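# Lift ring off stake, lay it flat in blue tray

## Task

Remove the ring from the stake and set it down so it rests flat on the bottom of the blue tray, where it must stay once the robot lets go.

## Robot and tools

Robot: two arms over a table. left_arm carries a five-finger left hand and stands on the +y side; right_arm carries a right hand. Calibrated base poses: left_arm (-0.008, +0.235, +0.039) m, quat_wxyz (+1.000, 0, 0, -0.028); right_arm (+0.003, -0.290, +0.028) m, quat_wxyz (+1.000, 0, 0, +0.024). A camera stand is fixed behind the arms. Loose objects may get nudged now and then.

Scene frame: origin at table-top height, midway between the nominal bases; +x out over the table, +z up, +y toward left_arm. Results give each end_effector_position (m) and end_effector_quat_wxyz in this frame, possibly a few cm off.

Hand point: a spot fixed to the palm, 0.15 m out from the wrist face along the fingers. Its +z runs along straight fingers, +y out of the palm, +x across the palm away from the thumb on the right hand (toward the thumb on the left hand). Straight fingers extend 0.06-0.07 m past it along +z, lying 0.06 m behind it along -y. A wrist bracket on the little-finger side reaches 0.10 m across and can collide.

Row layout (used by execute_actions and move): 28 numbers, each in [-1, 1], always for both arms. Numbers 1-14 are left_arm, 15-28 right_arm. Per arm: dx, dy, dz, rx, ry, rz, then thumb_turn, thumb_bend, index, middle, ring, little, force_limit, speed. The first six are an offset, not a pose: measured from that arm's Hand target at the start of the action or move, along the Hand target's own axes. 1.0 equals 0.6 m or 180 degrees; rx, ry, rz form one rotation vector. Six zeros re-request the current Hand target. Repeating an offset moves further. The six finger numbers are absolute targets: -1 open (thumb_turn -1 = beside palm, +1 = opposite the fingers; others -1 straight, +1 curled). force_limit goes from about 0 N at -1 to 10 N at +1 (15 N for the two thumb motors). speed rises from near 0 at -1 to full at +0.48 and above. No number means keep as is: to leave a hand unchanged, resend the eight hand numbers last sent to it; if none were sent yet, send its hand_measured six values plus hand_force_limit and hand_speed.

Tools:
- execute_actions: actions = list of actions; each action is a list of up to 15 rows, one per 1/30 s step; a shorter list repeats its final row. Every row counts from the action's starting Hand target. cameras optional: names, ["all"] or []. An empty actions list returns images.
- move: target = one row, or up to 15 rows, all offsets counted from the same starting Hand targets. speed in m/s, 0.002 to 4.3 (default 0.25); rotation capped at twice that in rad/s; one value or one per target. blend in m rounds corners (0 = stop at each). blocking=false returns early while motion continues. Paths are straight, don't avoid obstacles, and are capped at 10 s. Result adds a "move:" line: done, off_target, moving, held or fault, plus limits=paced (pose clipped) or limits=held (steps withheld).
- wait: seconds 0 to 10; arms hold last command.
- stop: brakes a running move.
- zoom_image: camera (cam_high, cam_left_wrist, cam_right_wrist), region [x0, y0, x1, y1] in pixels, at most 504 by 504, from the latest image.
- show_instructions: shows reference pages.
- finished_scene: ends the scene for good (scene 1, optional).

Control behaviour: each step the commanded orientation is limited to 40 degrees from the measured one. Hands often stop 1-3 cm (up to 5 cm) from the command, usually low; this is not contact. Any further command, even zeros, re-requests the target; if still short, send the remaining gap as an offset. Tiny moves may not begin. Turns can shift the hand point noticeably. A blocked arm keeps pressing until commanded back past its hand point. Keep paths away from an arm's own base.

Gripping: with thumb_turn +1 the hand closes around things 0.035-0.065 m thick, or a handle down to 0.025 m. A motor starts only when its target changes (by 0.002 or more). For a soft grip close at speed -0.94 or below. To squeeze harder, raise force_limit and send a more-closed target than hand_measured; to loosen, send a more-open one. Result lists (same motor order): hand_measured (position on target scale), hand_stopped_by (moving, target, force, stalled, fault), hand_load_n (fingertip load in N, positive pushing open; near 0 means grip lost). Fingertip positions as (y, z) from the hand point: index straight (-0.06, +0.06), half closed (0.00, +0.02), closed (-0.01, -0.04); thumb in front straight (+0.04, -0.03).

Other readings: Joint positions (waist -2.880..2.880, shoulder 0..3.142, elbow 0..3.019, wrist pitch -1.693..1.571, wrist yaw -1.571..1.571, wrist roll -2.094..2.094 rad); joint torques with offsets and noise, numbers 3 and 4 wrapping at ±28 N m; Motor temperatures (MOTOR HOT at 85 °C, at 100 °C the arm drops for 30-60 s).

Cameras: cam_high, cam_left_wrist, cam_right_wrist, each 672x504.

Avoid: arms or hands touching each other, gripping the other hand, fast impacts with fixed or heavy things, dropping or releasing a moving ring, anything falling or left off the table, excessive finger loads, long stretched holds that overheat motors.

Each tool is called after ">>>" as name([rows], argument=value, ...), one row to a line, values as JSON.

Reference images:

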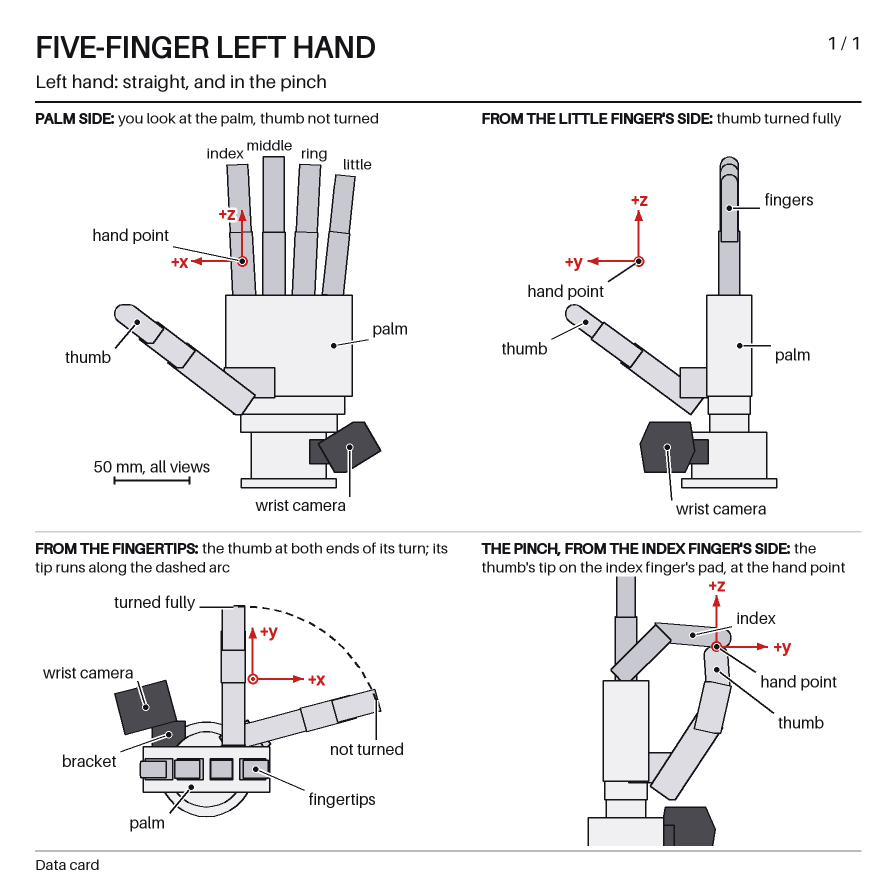

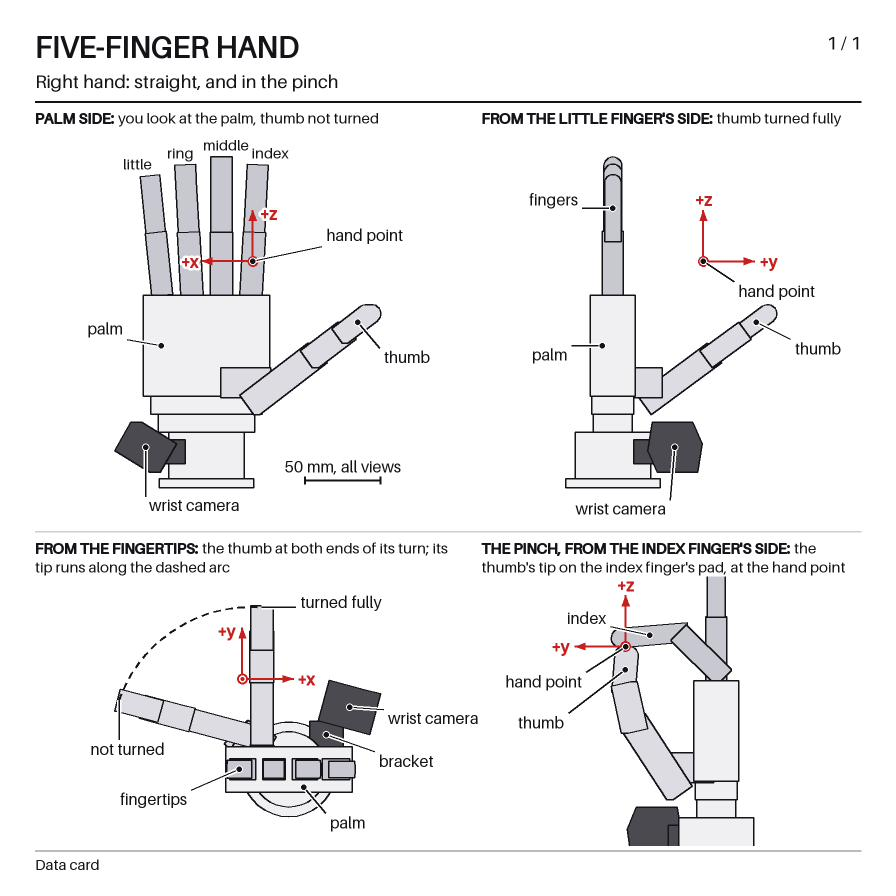

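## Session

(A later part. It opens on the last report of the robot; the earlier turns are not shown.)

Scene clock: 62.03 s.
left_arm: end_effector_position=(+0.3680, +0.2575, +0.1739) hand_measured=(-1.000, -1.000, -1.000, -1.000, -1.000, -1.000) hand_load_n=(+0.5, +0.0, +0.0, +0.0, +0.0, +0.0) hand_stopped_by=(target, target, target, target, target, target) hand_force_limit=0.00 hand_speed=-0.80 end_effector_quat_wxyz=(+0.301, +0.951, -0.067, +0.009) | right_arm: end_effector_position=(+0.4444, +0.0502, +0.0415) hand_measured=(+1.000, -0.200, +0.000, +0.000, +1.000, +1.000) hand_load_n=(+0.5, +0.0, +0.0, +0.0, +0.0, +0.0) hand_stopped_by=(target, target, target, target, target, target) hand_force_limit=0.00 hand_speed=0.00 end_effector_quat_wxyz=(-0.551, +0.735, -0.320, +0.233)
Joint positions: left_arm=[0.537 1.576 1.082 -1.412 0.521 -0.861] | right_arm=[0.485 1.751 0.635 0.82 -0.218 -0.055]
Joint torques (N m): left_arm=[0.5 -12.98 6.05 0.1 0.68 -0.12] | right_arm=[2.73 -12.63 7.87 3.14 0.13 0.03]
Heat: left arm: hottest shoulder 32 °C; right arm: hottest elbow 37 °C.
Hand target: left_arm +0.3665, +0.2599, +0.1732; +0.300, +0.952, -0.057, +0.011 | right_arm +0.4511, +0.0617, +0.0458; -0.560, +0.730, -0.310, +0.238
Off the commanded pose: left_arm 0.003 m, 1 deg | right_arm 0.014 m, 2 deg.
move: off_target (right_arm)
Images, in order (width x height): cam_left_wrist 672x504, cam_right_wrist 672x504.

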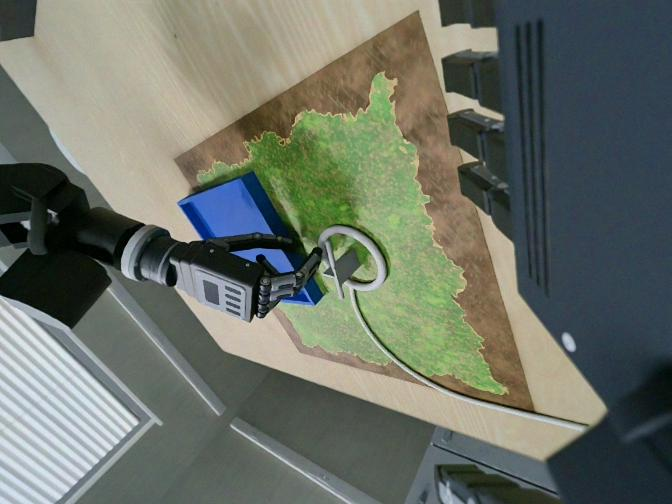

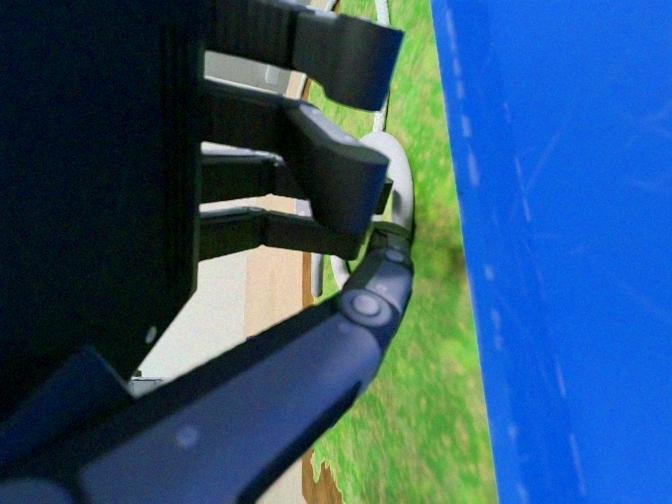

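>>> move(target=[0,0,0,0,0,0,-1,-1,-1,-1,-1,-1,0,-0.8,-0.0082,0.0203,0.0112,0,0,0,1,-0.2,0,0,1,1,0,0], speed=0.1, cameras=["cam_left_wrist","cam_right_wrist"])

>>> zoom_image(camera="cam_left_wrist", region=[260, 200, 400, 305])

>>> zoom_image(camera="cam_right_wrist", region=[300, 100, 500, 320])

Scene clock: 68.13 s.
left_arm: end_effector_position=(+0.3680, +0.2575, +0.1739) hand_measured=(-1.000, -1.000, -1.000, -1.000, -1.000, -1.000) hand_load_n=(+0.0, +0.0, +0.0, +0.0, +0.0, +0.0) hand_stopped_by=(target, target, target, target, target, target) hand_force_limit=0.00 hand_speed=-0.80 end_effector_quat_wxyz=(+0.301, +0.951, -0.067, +0.009) | right_arm: end_effector_position=(+0.4452, +0.0549, +0.0363) hand_measured=(+1.000, -0.200, +0.000, +0.000, +1.000, +1.000) hand_load_n=(+0.0, +0.0, +0.0, -1.0, +0.0, +0.0) hand_stopped_by=(target, target, target, target, target, target) hand_force_limit=0.00 hand_speed=0.00 end_effector_quat_wxyz=(-0.556, +0.731, -0.316, +0.239)
Joint positions: left_arm=[0.537 1.576 1.082 -1.412 0.521 -0.861] | right_arm=[0.496 1.783 0.635 0.871 -0.205 -0.055]
Joint torques (N m): left_arm=[0.32 -12.98 6.05 0.17 0.67 -0.1] | right_arm=[2.61 -11.16 8.12 2.86 0.09 0.05]
Heat: left arm: hottest shoulder 32 °C; right arm: hottest elbow 37 °C.
Hand target: left_arm +0.3665, +0.2599, +0.1732; +0.300, +0.952, -0.057, +0.011 | right_arm +0.4500, +0.0676, +0.0323; -0.560, +0.730, -0.310, +0.238
Off the commanded pose: left_arm 0.003 m, 1 deg | right_arm 0.014 m, 1 deg.
move: off_target (right_arm)
Images, in order (width x height): cam_left_wrist 672x504, cam_right_wrist 672x504.

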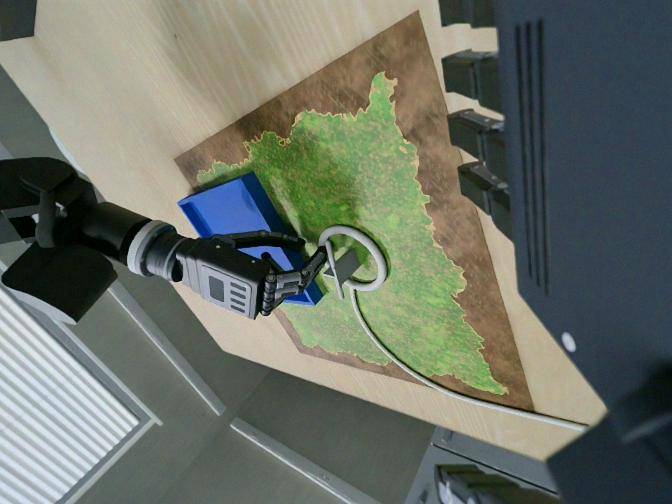

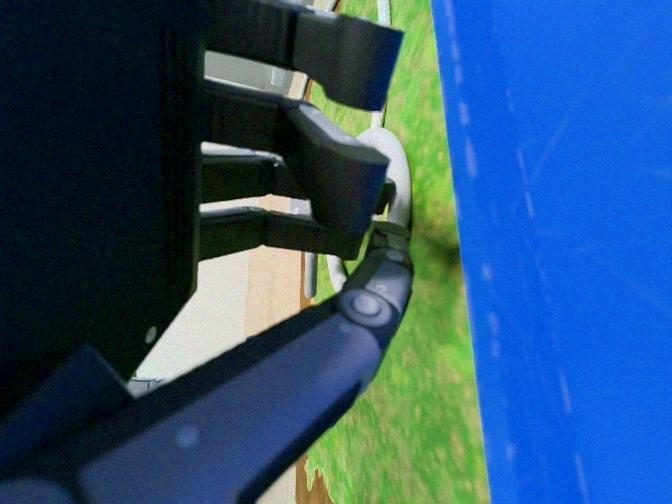

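Scaled by 3.600 from the camera's 672x504 image, which has a finer 960x720 frame.

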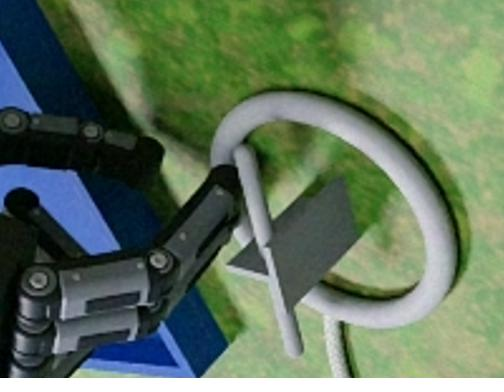

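Scaled by 2.291 from the camera's 672x504 image, which has a finer 960x720 frame.

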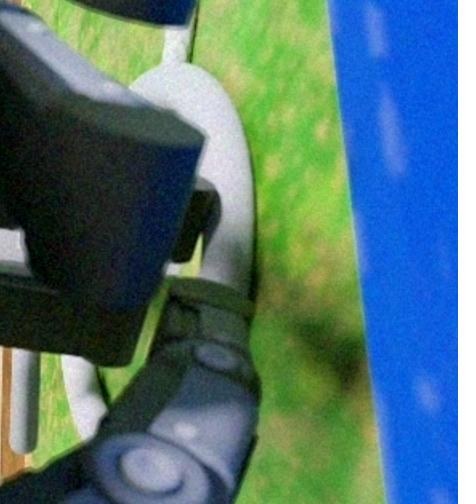

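>>> move(target=[0,0,0,0,0,0,-1,-1,-1,-1,-1,-1,0,-0.8,0,0.0127,0.0107,0,0,0,1,-0.2,0,0,1,1,0,0], speed=0.1, cameras=["cam_left_wrist","cam_right_wrist"])

>>> zoom_image(camera="cam_left_wrist", region=[260, 200, 400, 305])

>>> zoom_image(camera="cam_right_wrist", region=[300, 100, 500, 320])

Scene clock: 72.07 s.
left_arm: end_effector_position=(+0.3680, +0.2575, +0.1739) hand_measured=(-1.000, -1.000, -1.000, -1.000, -1.000, -1.000) hand_load_n=(+0.0, +0.0, +0.0, +0.0, +0.0, +0.0) hand_stopped_by=(target, target, target, target, target, target) hand_force_limit=0.00 hand_speed=-0.80 end_effector_quat_wxyz=(+0.301, +0.951, -0.067, +0.009) | right_arm: end_effector_position=(+0.4506, +0.0597, +0.0353) hand_measured=(+1.000, -0.200, +0.000, +0.000, +1.000, +1.000) hand_load_n=(+0.0, +0.5, +0.0, -1.5, +0.0, +0.0) hand_stopped_by=(target, target, target, target, target, target) hand_force_limit=0.00 hand_speed=0.00 end_effector_quat_wxyz=(-0.562, +0.726, -0.312, +0.243)
Joint positions: left_arm=[0.537 1.576 1.082 -1.412 0.521 -0.861] | right_arm=[0.498 1.807 0.649 0.902 -0.204 -0.055]
Joint torques (N m): left_arm=[0.56 -13.1 6.01 0.14 0.67 -0.11] | right_arm=[2.61 -11.46 7.45 2.45 0.11 0.01]
Heat: left arm: hottest shoulder 32 °C; right arm: hottest elbow 37 °C.
Hand target: left_arm +0.3665, +0.2599, +0.1732; +0.300, +0.952, -0.057, +0.011 | right_arm +0.4530, +0.0704, +0.0232; -0.560, +0.730, -0.310, +0.238
Off the commanded pose: left_arm 0.003 m, 1 deg | right_arm 0.016 m, 1 deg.
move: off_target (right_arm)
Images, in order (width x height): cam_left_wrist 672x504, cam_right_wrist 672x504.

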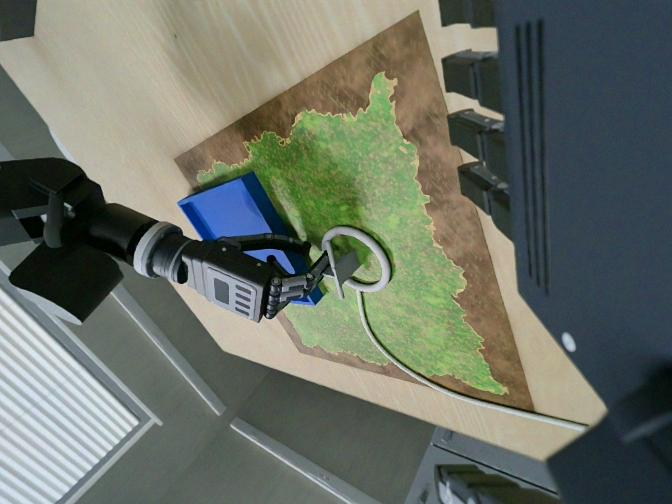

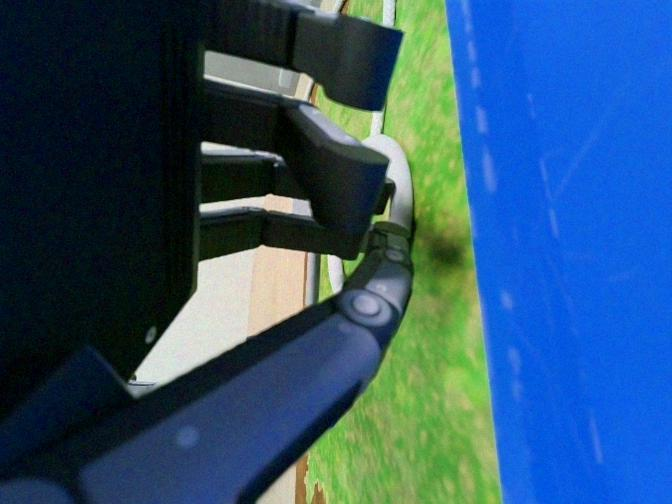

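Scaled by 3.600 from the camera's 672x504 image, which has a finer 960x720 frame.

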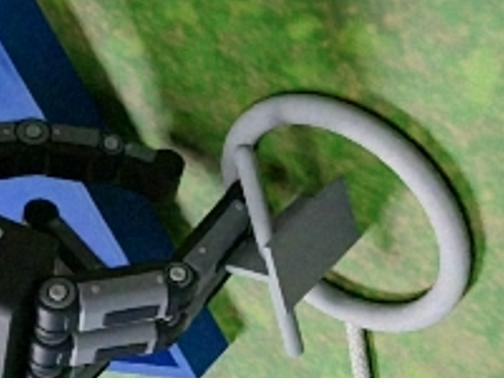

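Scaled by 2.291 from the camera's 672x504 image, which has a finer 960x720 frame.

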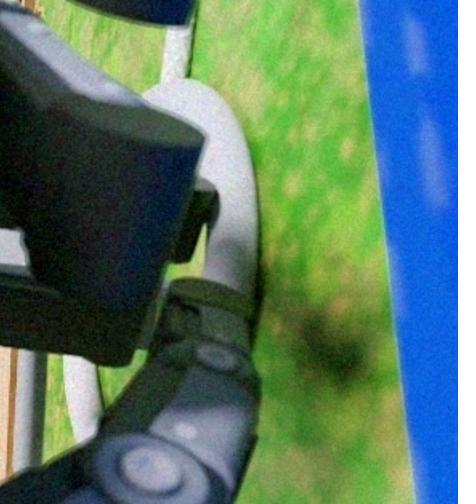

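>>> move([
  [0,0,0,0,0,0,-1,-1,-1,-1,-1,-1,0,-0.8,0,-0.0483,-0.0129,0,0,0,1,-0.2,0,0,1,1,0,0],
  [0,0,0,0,0,0,-1,-1,-1,-1,-1,-1,0,-0.8,-0.0232,-0.0463,0.0002,0,0,0,1,-0.2,0.1,0.1,1,1,0,0],
], speed=0.1, cameras=["cam_left_wrist","cam_right_wrist"])

>>> zoom_image(camera="cam_left_wrist", region=[260, 200, 400, 305])

>>> zoom_image(camera="cam_right_wrist", region=[300, 100, 500, 320])

Scene clock: 77.23 s.
left_arm: end_effector_position=(+0.3680, +0.2575, +0.1739) hand_measured=(-1.000, -1.000, -1.000, -1.000, -1.000, -1.000) hand_load_n=(+0.0, +0.0, +0.0, +0.0, +0.0, +0.0) hand_stopped_by=(target, target, target, target, target, target) hand_force_limit=0.00 hand_speed=-0.80 end_effector_quat_wxyz=(+0.301, +0.951, -0.067, +0.009) | right_arm: end_effector_position=(+0.4413, +0.0711, +0.0391) hand_measured=(+1.000, -0.200, +0.100, +0.100, +1.000, +1.000) hand_load_n=(+0.0, +0.0, +0.0, +0.0, +0.0, +0.0) hand_stopped_by=(target, target, target, target, target, target) hand_force_limit=0.00 hand_speed=0.00 end_effector_quat_wxyz=(-0.550, +0.736, -0.315, +0.239)
Joint positions: left_arm=[0.537 1.576 1.082 -1.412 0.521 -0.861] | right_arm=[0.537 1.773 0.656 0.828 -0.165 -0.055]
Joint torques (N m): left_arm=[0.5 -13.1 6.05 0.18 0.66 -0.11] | right_arm=[1.9 -14.68 8.53 1.96 -0.01 0.18]
Heat: left arm: hottest shoulder 32 °C; right arm: hottest elbow 37 °C.
Hand target: left_arm +0.3665, +0.2599, +0.1732; +0.300, +0.952, -0.057, +0.011 | right_arm +0.4485, +0.0856, +0.0499; -0.560, +0.731, -0.310, +0.238
Off the commanded pose: left_arm 0.003 m, 1 deg | right_arm 0.020 m, 1 deg.
move: off_target (right_arm); target 2's new numbers were sent with right_arm's hand 0.023 m and 2 deg from that target
Images, in order (width x height): cam_left_wrist 672x504, cam_right_wrist 672x504.

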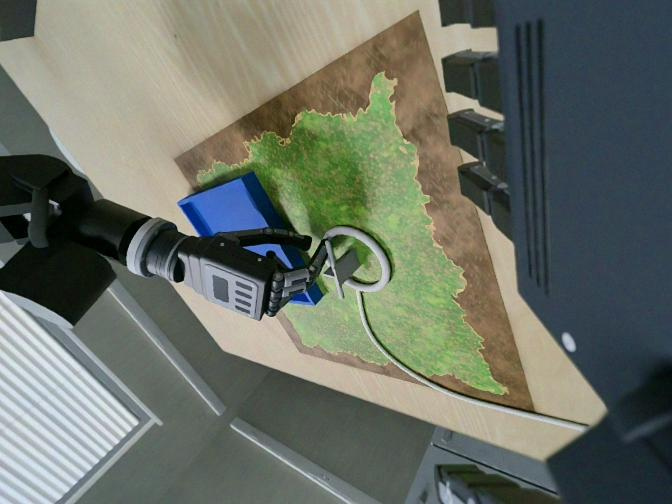

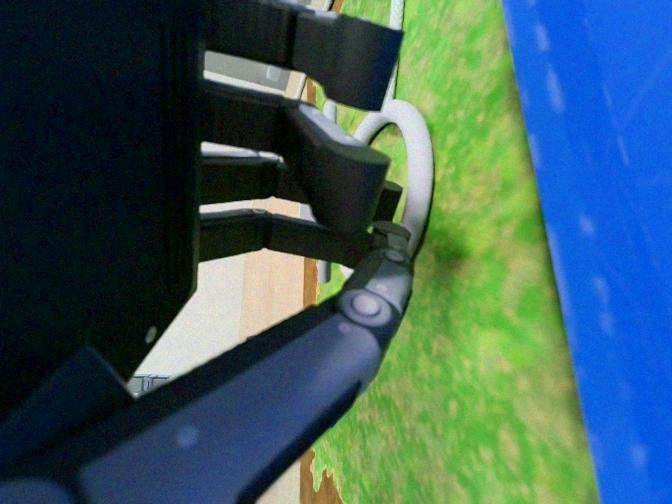

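Scaled by 3.600 from the camera's 672x504 image, which has a finer 960x720 frame.

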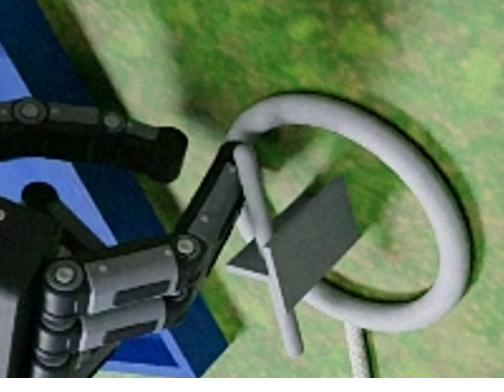

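Scaled by 2.291 from the camera's 672x504 image, which has a finer 960x720 frame.

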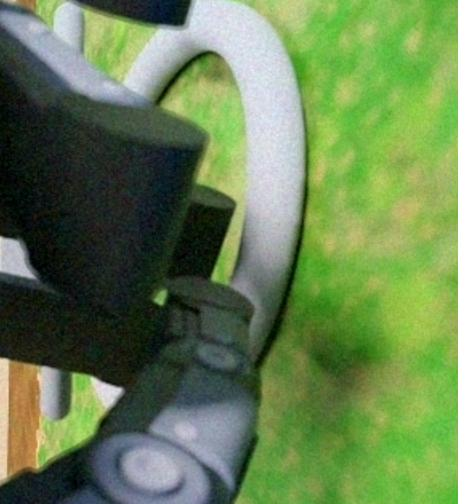

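>>> move(target=[0,0,0,0,0,0,-1,-1,-1,-1,-1,-1,0,-0.8,0.0215,-0.0105,0.007,0,0,0,1,-0.2,0.1,1,1,1,0,0], speed=0.1, cameras=["cam_left_wrist","cam_right_wrist"])

>>> zoom_image(camera="cam_left_wrist", region=[260, 200, 400, 305])

>>> zoom_image(camera="cam_right_wrist", region=[300, 100, 500, 320])

Scene clock: 82.57 s.
left_arm: end_effector_position=(+0.3680, +0.2575, +0.1739) hand_measured=(-1.000, -1.000, -1.000, -1.000, -1.000, -1.000) hand_load_n=(+0.0, +0.0, +0.0, +0.0, +0.0, +0.0) hand_stopped_by=(target, target, target, target, target, target) hand_force_limit=0.00 hand_speed=-0.80 end_effector_quat_wxyz=(+0.301, +0.951, -0.067, +0.009) | right_arm: end_effector_position=(+0.4420, +0.0718, +0.0382) hand_measured=(+1.000, -0.200, +0.100, +0.268, +1.000, +1.000) hand_load_n=(+0.0, +2.0, -2.5, +15.5, +0.0, +0.0) hand_stopped_by=(target, target, target, force, target, target) hand_force_limit=0.00 hand_speed=0.00 end_effector_quat_wxyz=(-0.548, +0.740, -0.313, +0.230)
Joint positions: left_arm=[0.537 1.576 1.082 -1.412 0.521 -0.861] | right_arm=[0.53 1.773 0.667 0.804 -0.186 -0.055]
Joint torques (N m): left_arm=[0.5 -13.04 6.05 0.2 0.68 -0.09] | right_arm=[0.79 -14.86 9.77 1.8 -0.28 0.11]
Heat: left arm: hottest shoulder 32 °C; right arm: hottest elbow 37 °C.
Hand target: left_arm +0.3665, +0.2599, +0.1732; +0.300, +0.952, -0.057, +0.011 | right_arm +0.4618, +0.0802, +0.0551; -0.560, +0.730, -0.310, +0.238
Off the commanded pose: left_arm 0.003 m, 1 deg | right_arm 0.027 m, 2 deg.
move: off_target (right_arm)
Images, in order (width x height): cam_left_wrist 672x504, cam_right_wrist 672x504.

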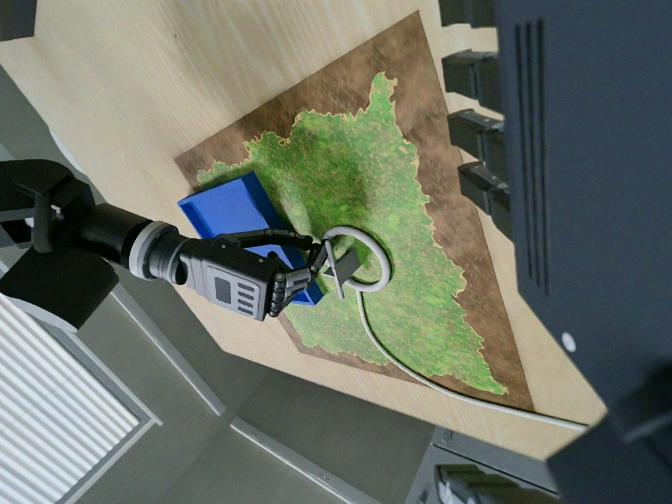

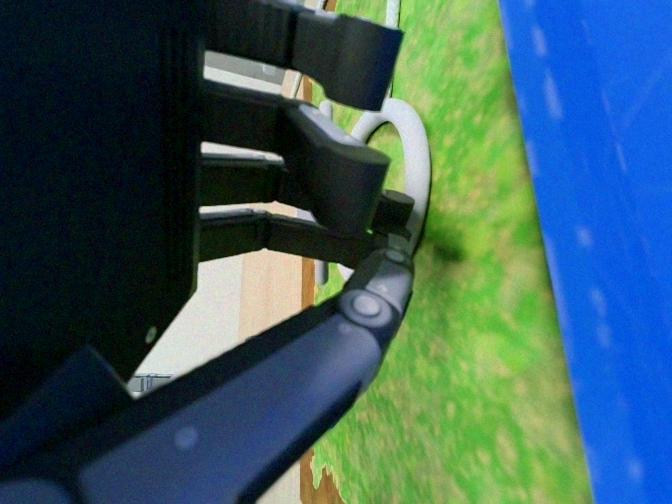

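Scaled by 3.600 from the camera's 672x504 image, which has a finer 960x720 frame.

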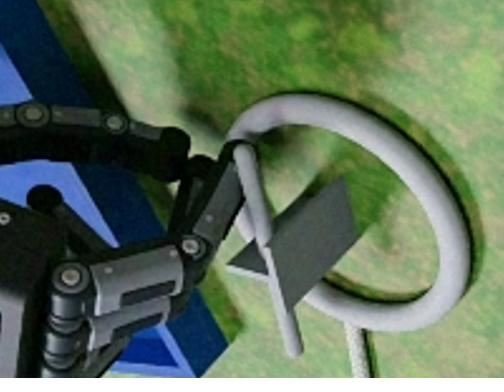

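Scaled by 2.291 from the camera's 672x504 image, which has a finer 960x720 frame.

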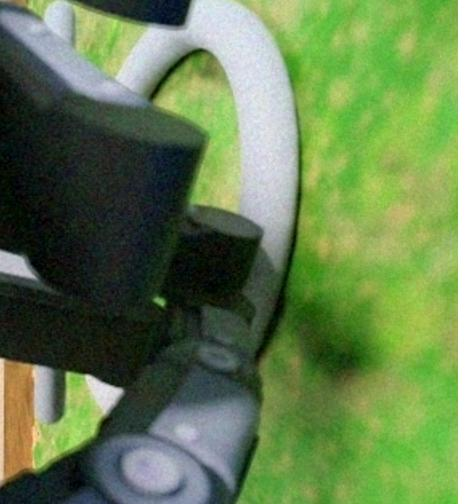

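>>> move([
  [0,0,0,0,0,0,-1,-1,-1,-1,-1,-1,0,-0.8,0,-0.0322,-0.0086,0,0,0,1,-0.2,0.1,0.1,1,1,0,0],
  [0,0,0,0,0,0,-1,-1,-1,-1,-1,-1,0,-0.8,0.0185,-0.019,-0.0122,0,-0.0859,-0.023,1,-0.2,0.1,0.1,1,1,0,0],
], speed=0.1, cameras=["cam_left_wrist","cam_right_wrist"])

>>> zoom_image(camera="cam_left_wrist", region=[260, 200, 400, 305])

>>> zoom_image(camera="cam_right_wrist", region=[300, 80, 520, 320])

Scene clock: 90.77 s.
left_arm: end_effector_position=(+0.3680, +0.2575, +0.1739) hand_measured=(-1.000, -1.000, -1.000, -1.000, -1.000, -1.000) hand_load_n=(+0.0, +0.0, +0.0, +0.0, +0.0, +0.0) hand_stopped_by=(target, target, target, target, target, target) hand_force_limit=0.00 hand_speed=-0.80 end_effector_quat_wxyz=(+0.301, +0.951, -0.067, +0.009) | right_arm: end_effector_position=(+0.4490, +0.0686, +0.0681) hand_measured=(+1.000, -0.200, +0.100, +0.100, +1.000, +1.000) hand_load_n=(+0.0, +0.0, +0.0, +0.0, +0.0, +0.0) hand_stopped_by=(target, target, target, target, target, target) hand_force_limit=0.00 hand_speed=0.00 end_effector_quat_wxyz=(-0.589, +0.766, -0.208, +0.151)
Joint positions: left_arm=[0.537 1.576 1.082 -1.412 0.521 -0.861] | right_arm=[0.413 1.748 0.754 0.678 -0.571 -0.16]
Joint torques (N m): left_arm=[0.5 -13.1 6.11 0.13 0.65 -0.11] | right_arm=[0.09 -13.39 10.22 1.94 -0.36 -0.05]
Heat: left arm: hottest shoulder 32 °C; right arm: hottest elbow 37 °C.
Hand target: left_arm +0.3665, +0.2599, +0.1732; +0.300, +0.952, -0.057, +0.011 | right_arm +0.4666, +0.0693, +0.0680; -0.588, +0.766, -0.205, +0.158
Off the commanded pose: left_arm 0.003 m, 1 deg | right_arm 0.018 m, 1 deg.
move: off_target (right_arm)
Images, in order (width x height): cam_left_wrist 672x504, cam_right_wrist 672x504.

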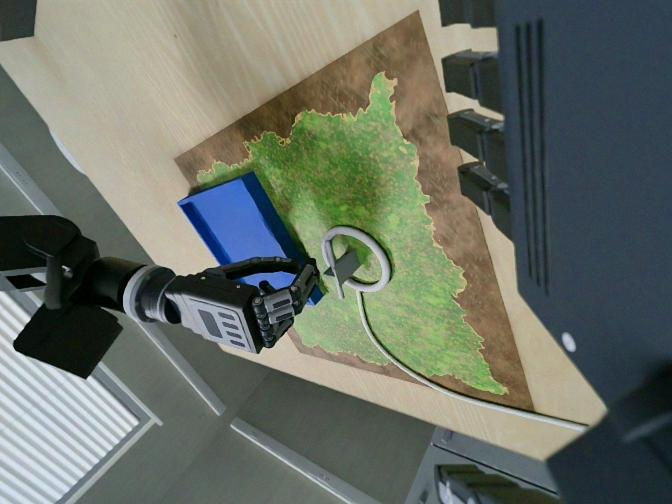

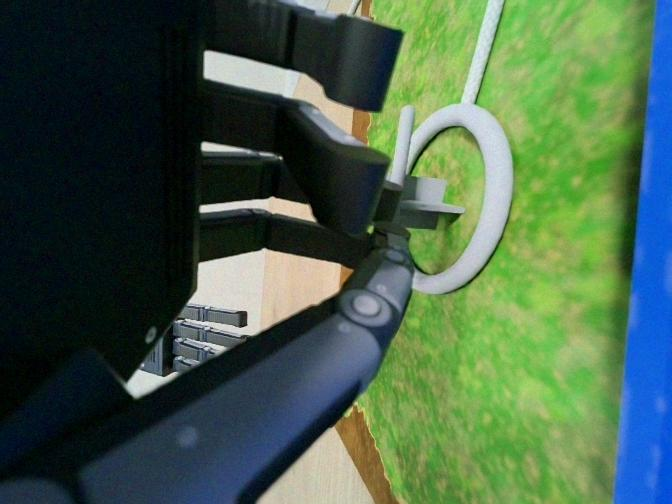

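Scaled by 3.600 from the camera's 672x504 image, which has a finer 960x720 frame.

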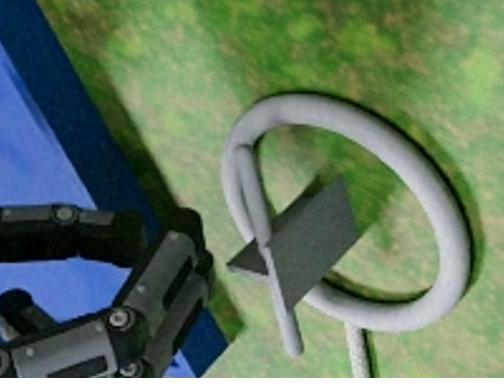

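Scaled by 2.100 from the camera's 672x504 image, which has a finer 960x720 frame.

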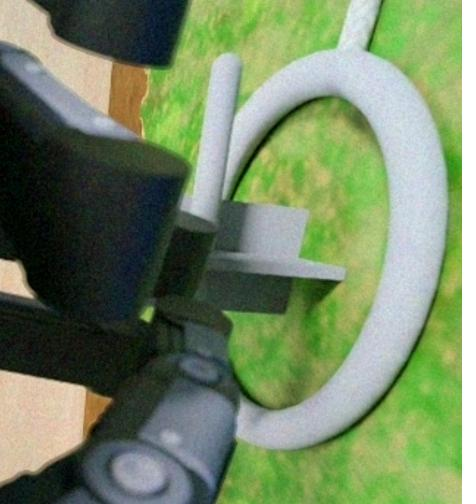

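>>> move(target=[0,0,0,0,0,0,-1,-1,-1,-1,-1,-1,0,-0.8,0.0325,0.0302,0.002,0,0,0,1,-0.2,0.1,0.1,1,1,0,0], speed=0.1, cameras=["cam_left_wrist","cam_right_wrist"])

>>> zoom_image(camera="cam_left_wrist", region=[260, 200, 400, 305])

>>> zoom_image(camera="cam_right_wrist", region=[300, 80, 520, 320])

Scene clock: 94.40 s.
left_arm: end_effector_position=(+0.3680, +0.2575, +0.1739) hand_measured=(-1.000, -1.000, -1.000, -1.000, -1.000, -1.000) hand_load_n=(+0.0, +0.0, +0.0, +0.0, +0.0, +0.0) hand_stopped_by=(target, target, target, target, target, target) hand_force_limit=0.00 hand_speed=-0.80 end_effector_quat_wxyz=(+0.301, +0.951, -0.067, +0.009) | right_arm: end_effector_position=(+0.4618, +0.0542, +0.0454) hand_measured=(+1.000, -0.200, +0.100, +0.100, +1.000, +1.000) hand_load_n=(+0.0, +0.0, +0.0, +0.0, +0.0, +0.0) hand_stopped_by=(target, target, target, target, target, target) hand_force_limit=0.00 hand_speed=0.00 end_effector_quat_wxyz=(-0.581, +0.772, -0.215, +0.142)
Joint positions: left_arm=[0.537 1.576 1.082 -1.412 0.521 -0.861] | right_arm=[0.372 1.809 0.777 0.678 -0.609 -0.176]
Joint torques (N m): left_arm=[0.26 -12.98 6.09 0.24 0.67 -0.11] | right_arm=[1.03 -13.51 9.55 2.7 -0.37 -0.1]
Heat: left arm: hottest shoulder 32 °C; right arm: hottest elbow 37 °C.
Hand target: left_arm +0.3665, +0.2599, +0.1732; +0.300, +0.952, -0.057, +0.011 | right_arm +0.4817, +0.0565, +0.0501; -0.588, +0.766, -0.205, +0.158
Off the commanded pose: left_arm 0.003 m, 1 deg | right_arm 0.021 m, 2 deg.
move: off_target (right_arm)
Images, in order (width x height): cam_left_wrist 672x504, cam_right_wrist 672x504.

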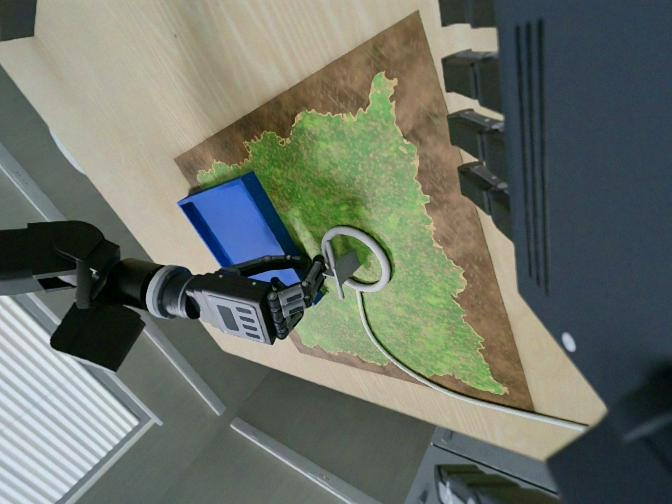

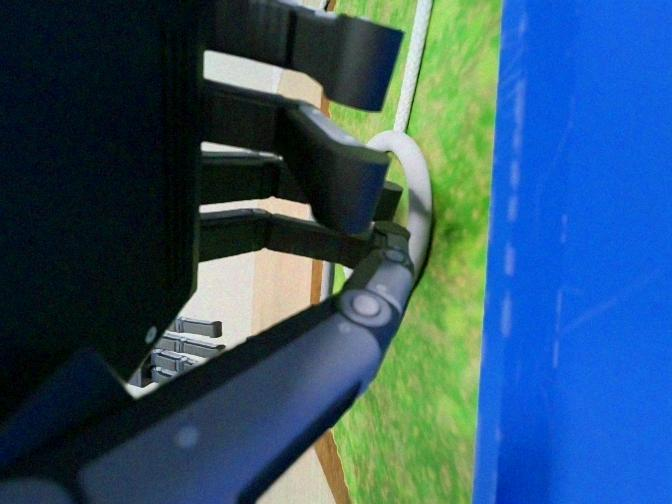

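Scaled by 3.600 from the camera's 672x504 image, which has a finer 960x720 frame.

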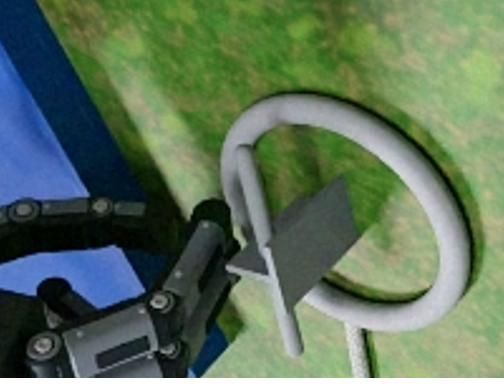

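Scaled by 2.100 from the camera's 672x504 image, which has a finer 960x720 frame.

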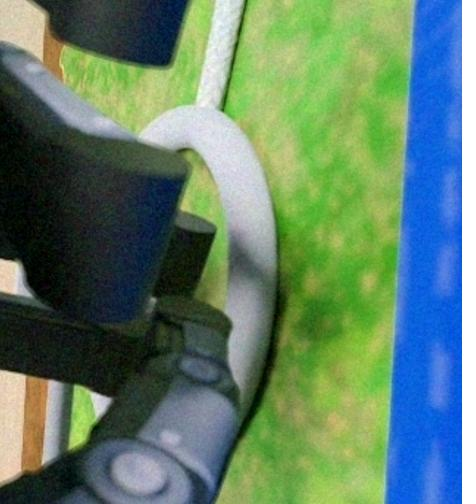

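>>> zoom_image(camera="cam_left_wrist", region=[285, 230, 350, 285])

Scaled by 7.754 from the camera's 672x504 image, which has a finer 960x720 frame.

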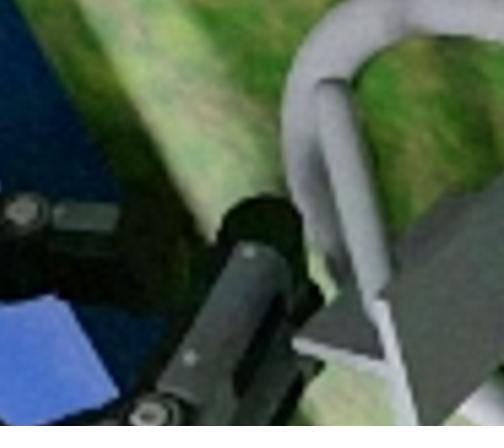

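>>> move(target=[0,0,0,0,0,0,-1,-1,-1,-1,-1,-1,0,-0.8,0,0.0287,0.0092,0,0,0,1,-0.2,0.1,0.1,1,1,0,0], speed=0.08, cameras=["cam_left_wrist","cam_right_wrist"])

>>> zoom_image(camera="cam_left_wrist", region=[280, 215, 360, 285])

>>> zoom_image(camera="cam_right_wrist", region=[300, 80, 520, 320])

Scene clock: 98.17 s.
left_arm: end_effector_position=(+0.3680, +0.2575, +0.1739) hand_measured=(-1.000, -1.000, -1.000, -1.000, -1.000, -1.000) hand_load_n=(+0.0, +0.0, +0.0, +0.0, +0.0, +0.0) hand_stopped_by=(target, target, target, target, target, target) hand_force_limit=0.00 hand_speed=-0.80 end_effector_quat_wxyz=(+0.301, +0.951, -0.067, +0.009) | right_arm: end_effector_position=(+0.4652, +0.0563, +0.0375) hand_measured=(+1.000, -0.200, +0.100, +0.100, +1.000, +1.000) hand_load_n=(+0.0, +0.0, -0.5, -2.0, +0.0, +0.0) hand_stopped_by=(target, target, target, target, target, target) hand_force_limit=0.00 hand_speed=0.00 end_effector_quat_wxyz=(-0.586, +0.769, -0.209, +0.147)
Joint positions: left_arm=[0.537 1.576 1.082 -1.412 0.521 -0.861] | right_arm=[0.372 1.843 0.781 0.727 -0.613 -0.177]
Joint torques (N m): left_arm=[0.26 -13.1 6.02 0.12 0.65 -0.11] | right_arm=[0.21 -12.86 9.01 2.65 -0.16 -0.08]
Heat: left arm: hottest shoulder 32 °C; right arm: hottest elbow 38 °C.
Hand target: left_arm +0.3665, +0.2599, +0.1732; +0.300, +0.952, -0.057, +0.011 | right_arm +0.4820, +0.0573, +0.0320; -0.588, +0.767, -0.205, +0.158
Off the commanded pose: left_arm 0.003 m, 1 deg | right_arm 0.018 m, 1 deg.
move: off_target (right_arm)
Images, in order (width x height): cam_left_wrist 672x504, cam_right_wrist 672x504.

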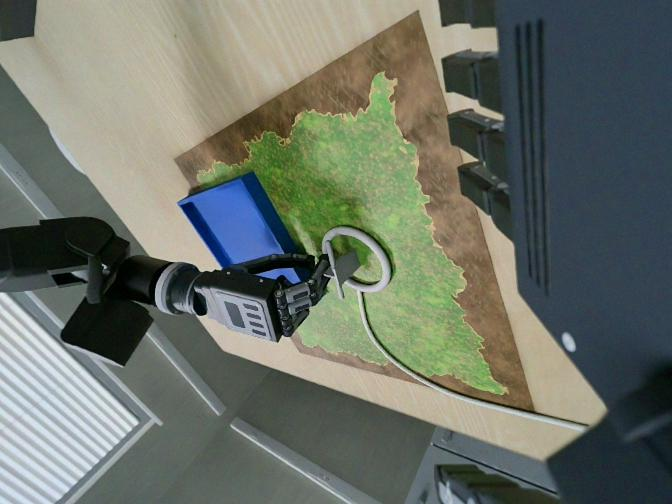

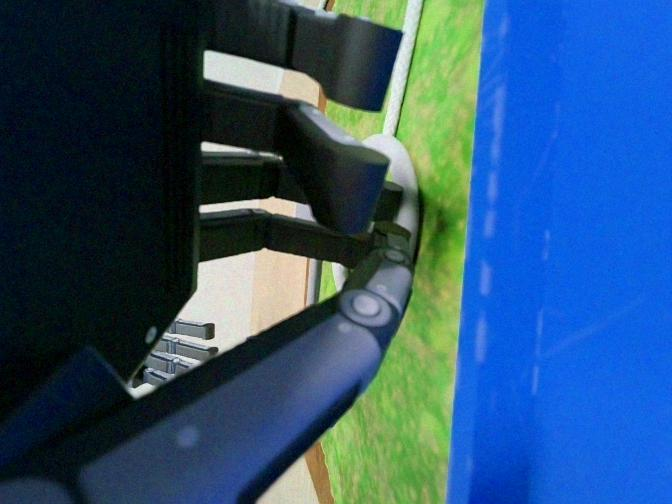

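Scaled by 6.300 from the camera's 672x504 image, which has a finer 960x720 frame.

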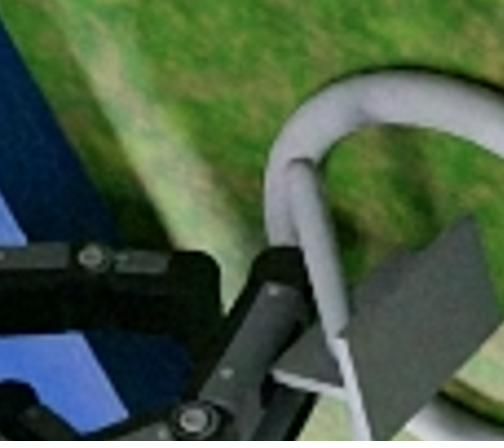

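Scaled by 2.100 from the camera's 672x504 image, which has a finer 960x720 frame.

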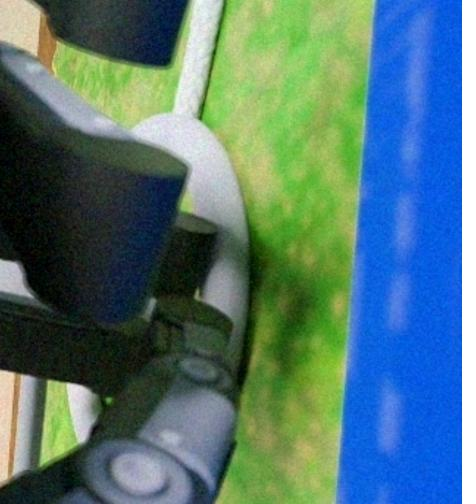

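>>> move(target=[-0.044,-0.107,0.0913,-0.1032,0.065,0.0381,-1,-1,-1,-1,-1,-1,0,-0.8,0,0,0,0,0,0,1,-0.2,0.1,0.1,1,1,0,0], speed=0.15, cameras=["cam_left_wrist","cam_right_wrist"])

Scene clock: 103.83 s.
left_arm: end_effector_position=(+0.3513, +0.2822, +0.1026) hand_measured=(-1.000, -1.000, -1.000, -1.000, -1.000, -1.000) hand_load_n=(+0.0, +0.0, +0.0, +0.0, +0.0, -3.5) hand_stopped_by=(target, target, target, target, target, target) hand_force_limit=0.00 hand_speed=-0.80 end_effector_quat_wxyz=(+0.447, +0.882, -0.081, +0.121) | right_arm: end_effector_position=(+0.4652, +0.0563, +0.0375) hand_measured=(+1.000, -0.200, +0.100, +0.100, +1.000, +1.000) hand_load_n=(+0.0, +0.0, -1.0, -2.0, +0.0, +0.0) hand_stopped_by=(target, target, target, target, target, target) hand_force_limit=0.00 hand_speed=0.00 end_effector_quat_wxyz=(-0.586, +0.769, -0.209, +0.147)
Joint positions: left_arm=[0.706 1.859 0.984 -1.279 0.818 -0.481] | right_arm=[0.372 1.843 0.781 0.727 -0.613 -0.177]
Joint torques (N m): left_arm=[0.26 -11.16 4.56 -0.31 0.41 0.23] | right_arm=[1.14 -13.04 9.35 2.85 -0.14 -0.05]
Heat: left arm: hottest shoulder 32 °C; right arm: hottest elbow 37 °C.
Hand target: left_arm +0.3469, +0.2836, +0.0902; +0.452, +0.880, -0.084, +0.116 | right_arm +0.4820, +0.0573, +0.0320; -0.588, +0.767, -0.205, +0.158
Off the commanded pose: left_arm 0.013 m, 1 deg | right_arm 0.018 m, 1 deg.
move: off_target (left_arm, right_arm)
Images, in order (width x height): cam_left_wrist 672x504, cam_right_wrist 672x504.

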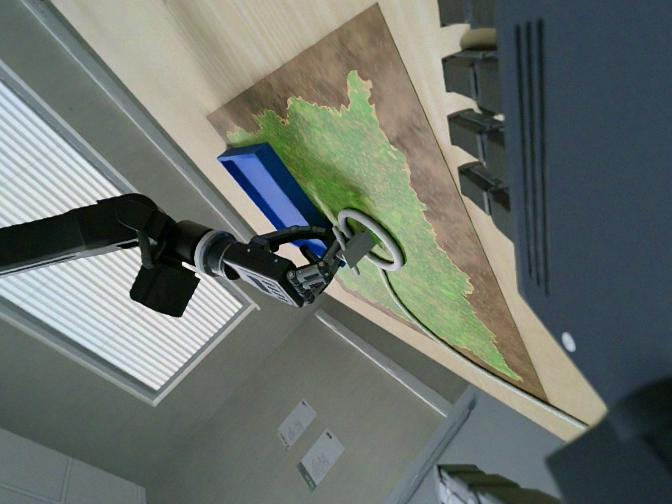

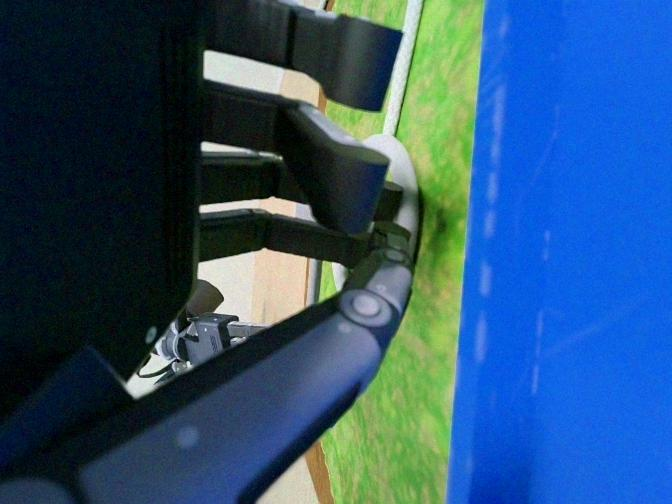

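>>> zoom_image(camera="cam_left_wrist", region=[280, 190, 420, 300])

Scaled by 3.600 from the camera's 672x504 image, which has a finer 960x720 frame.

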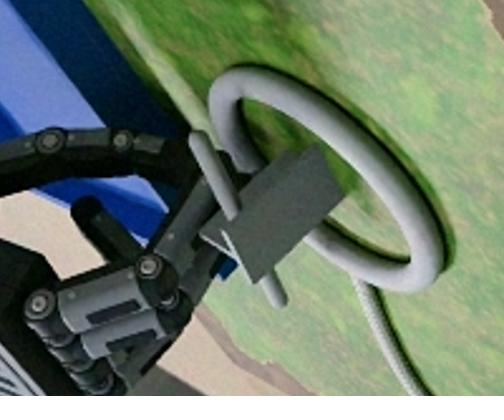

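>>> zoom_image(camera="cam_left_wrist", region=[315, 205, 375, 265])

>>> zoom_image(camera="cam_left_wrist", region=[430, 0, 540, 110])

Scaled by 8.400 from the camera's 672x504 image, which has a finer 960x720 frame.

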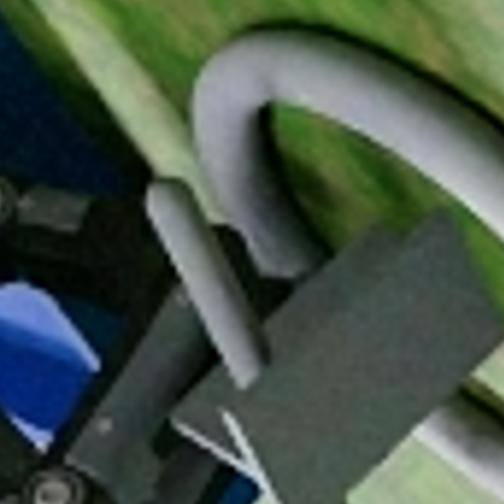

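Scaled by 4.582 from the camera's 672x504 image, which has a finer 960x720 frame.

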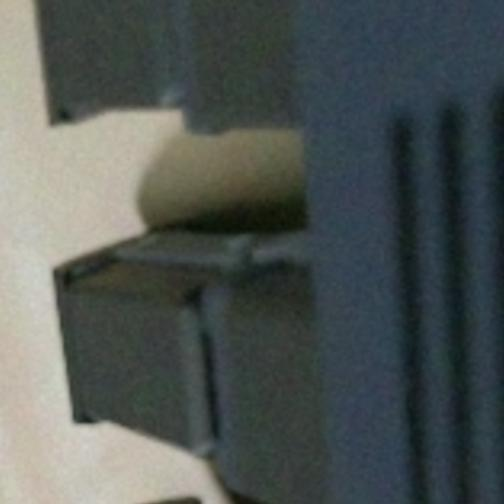

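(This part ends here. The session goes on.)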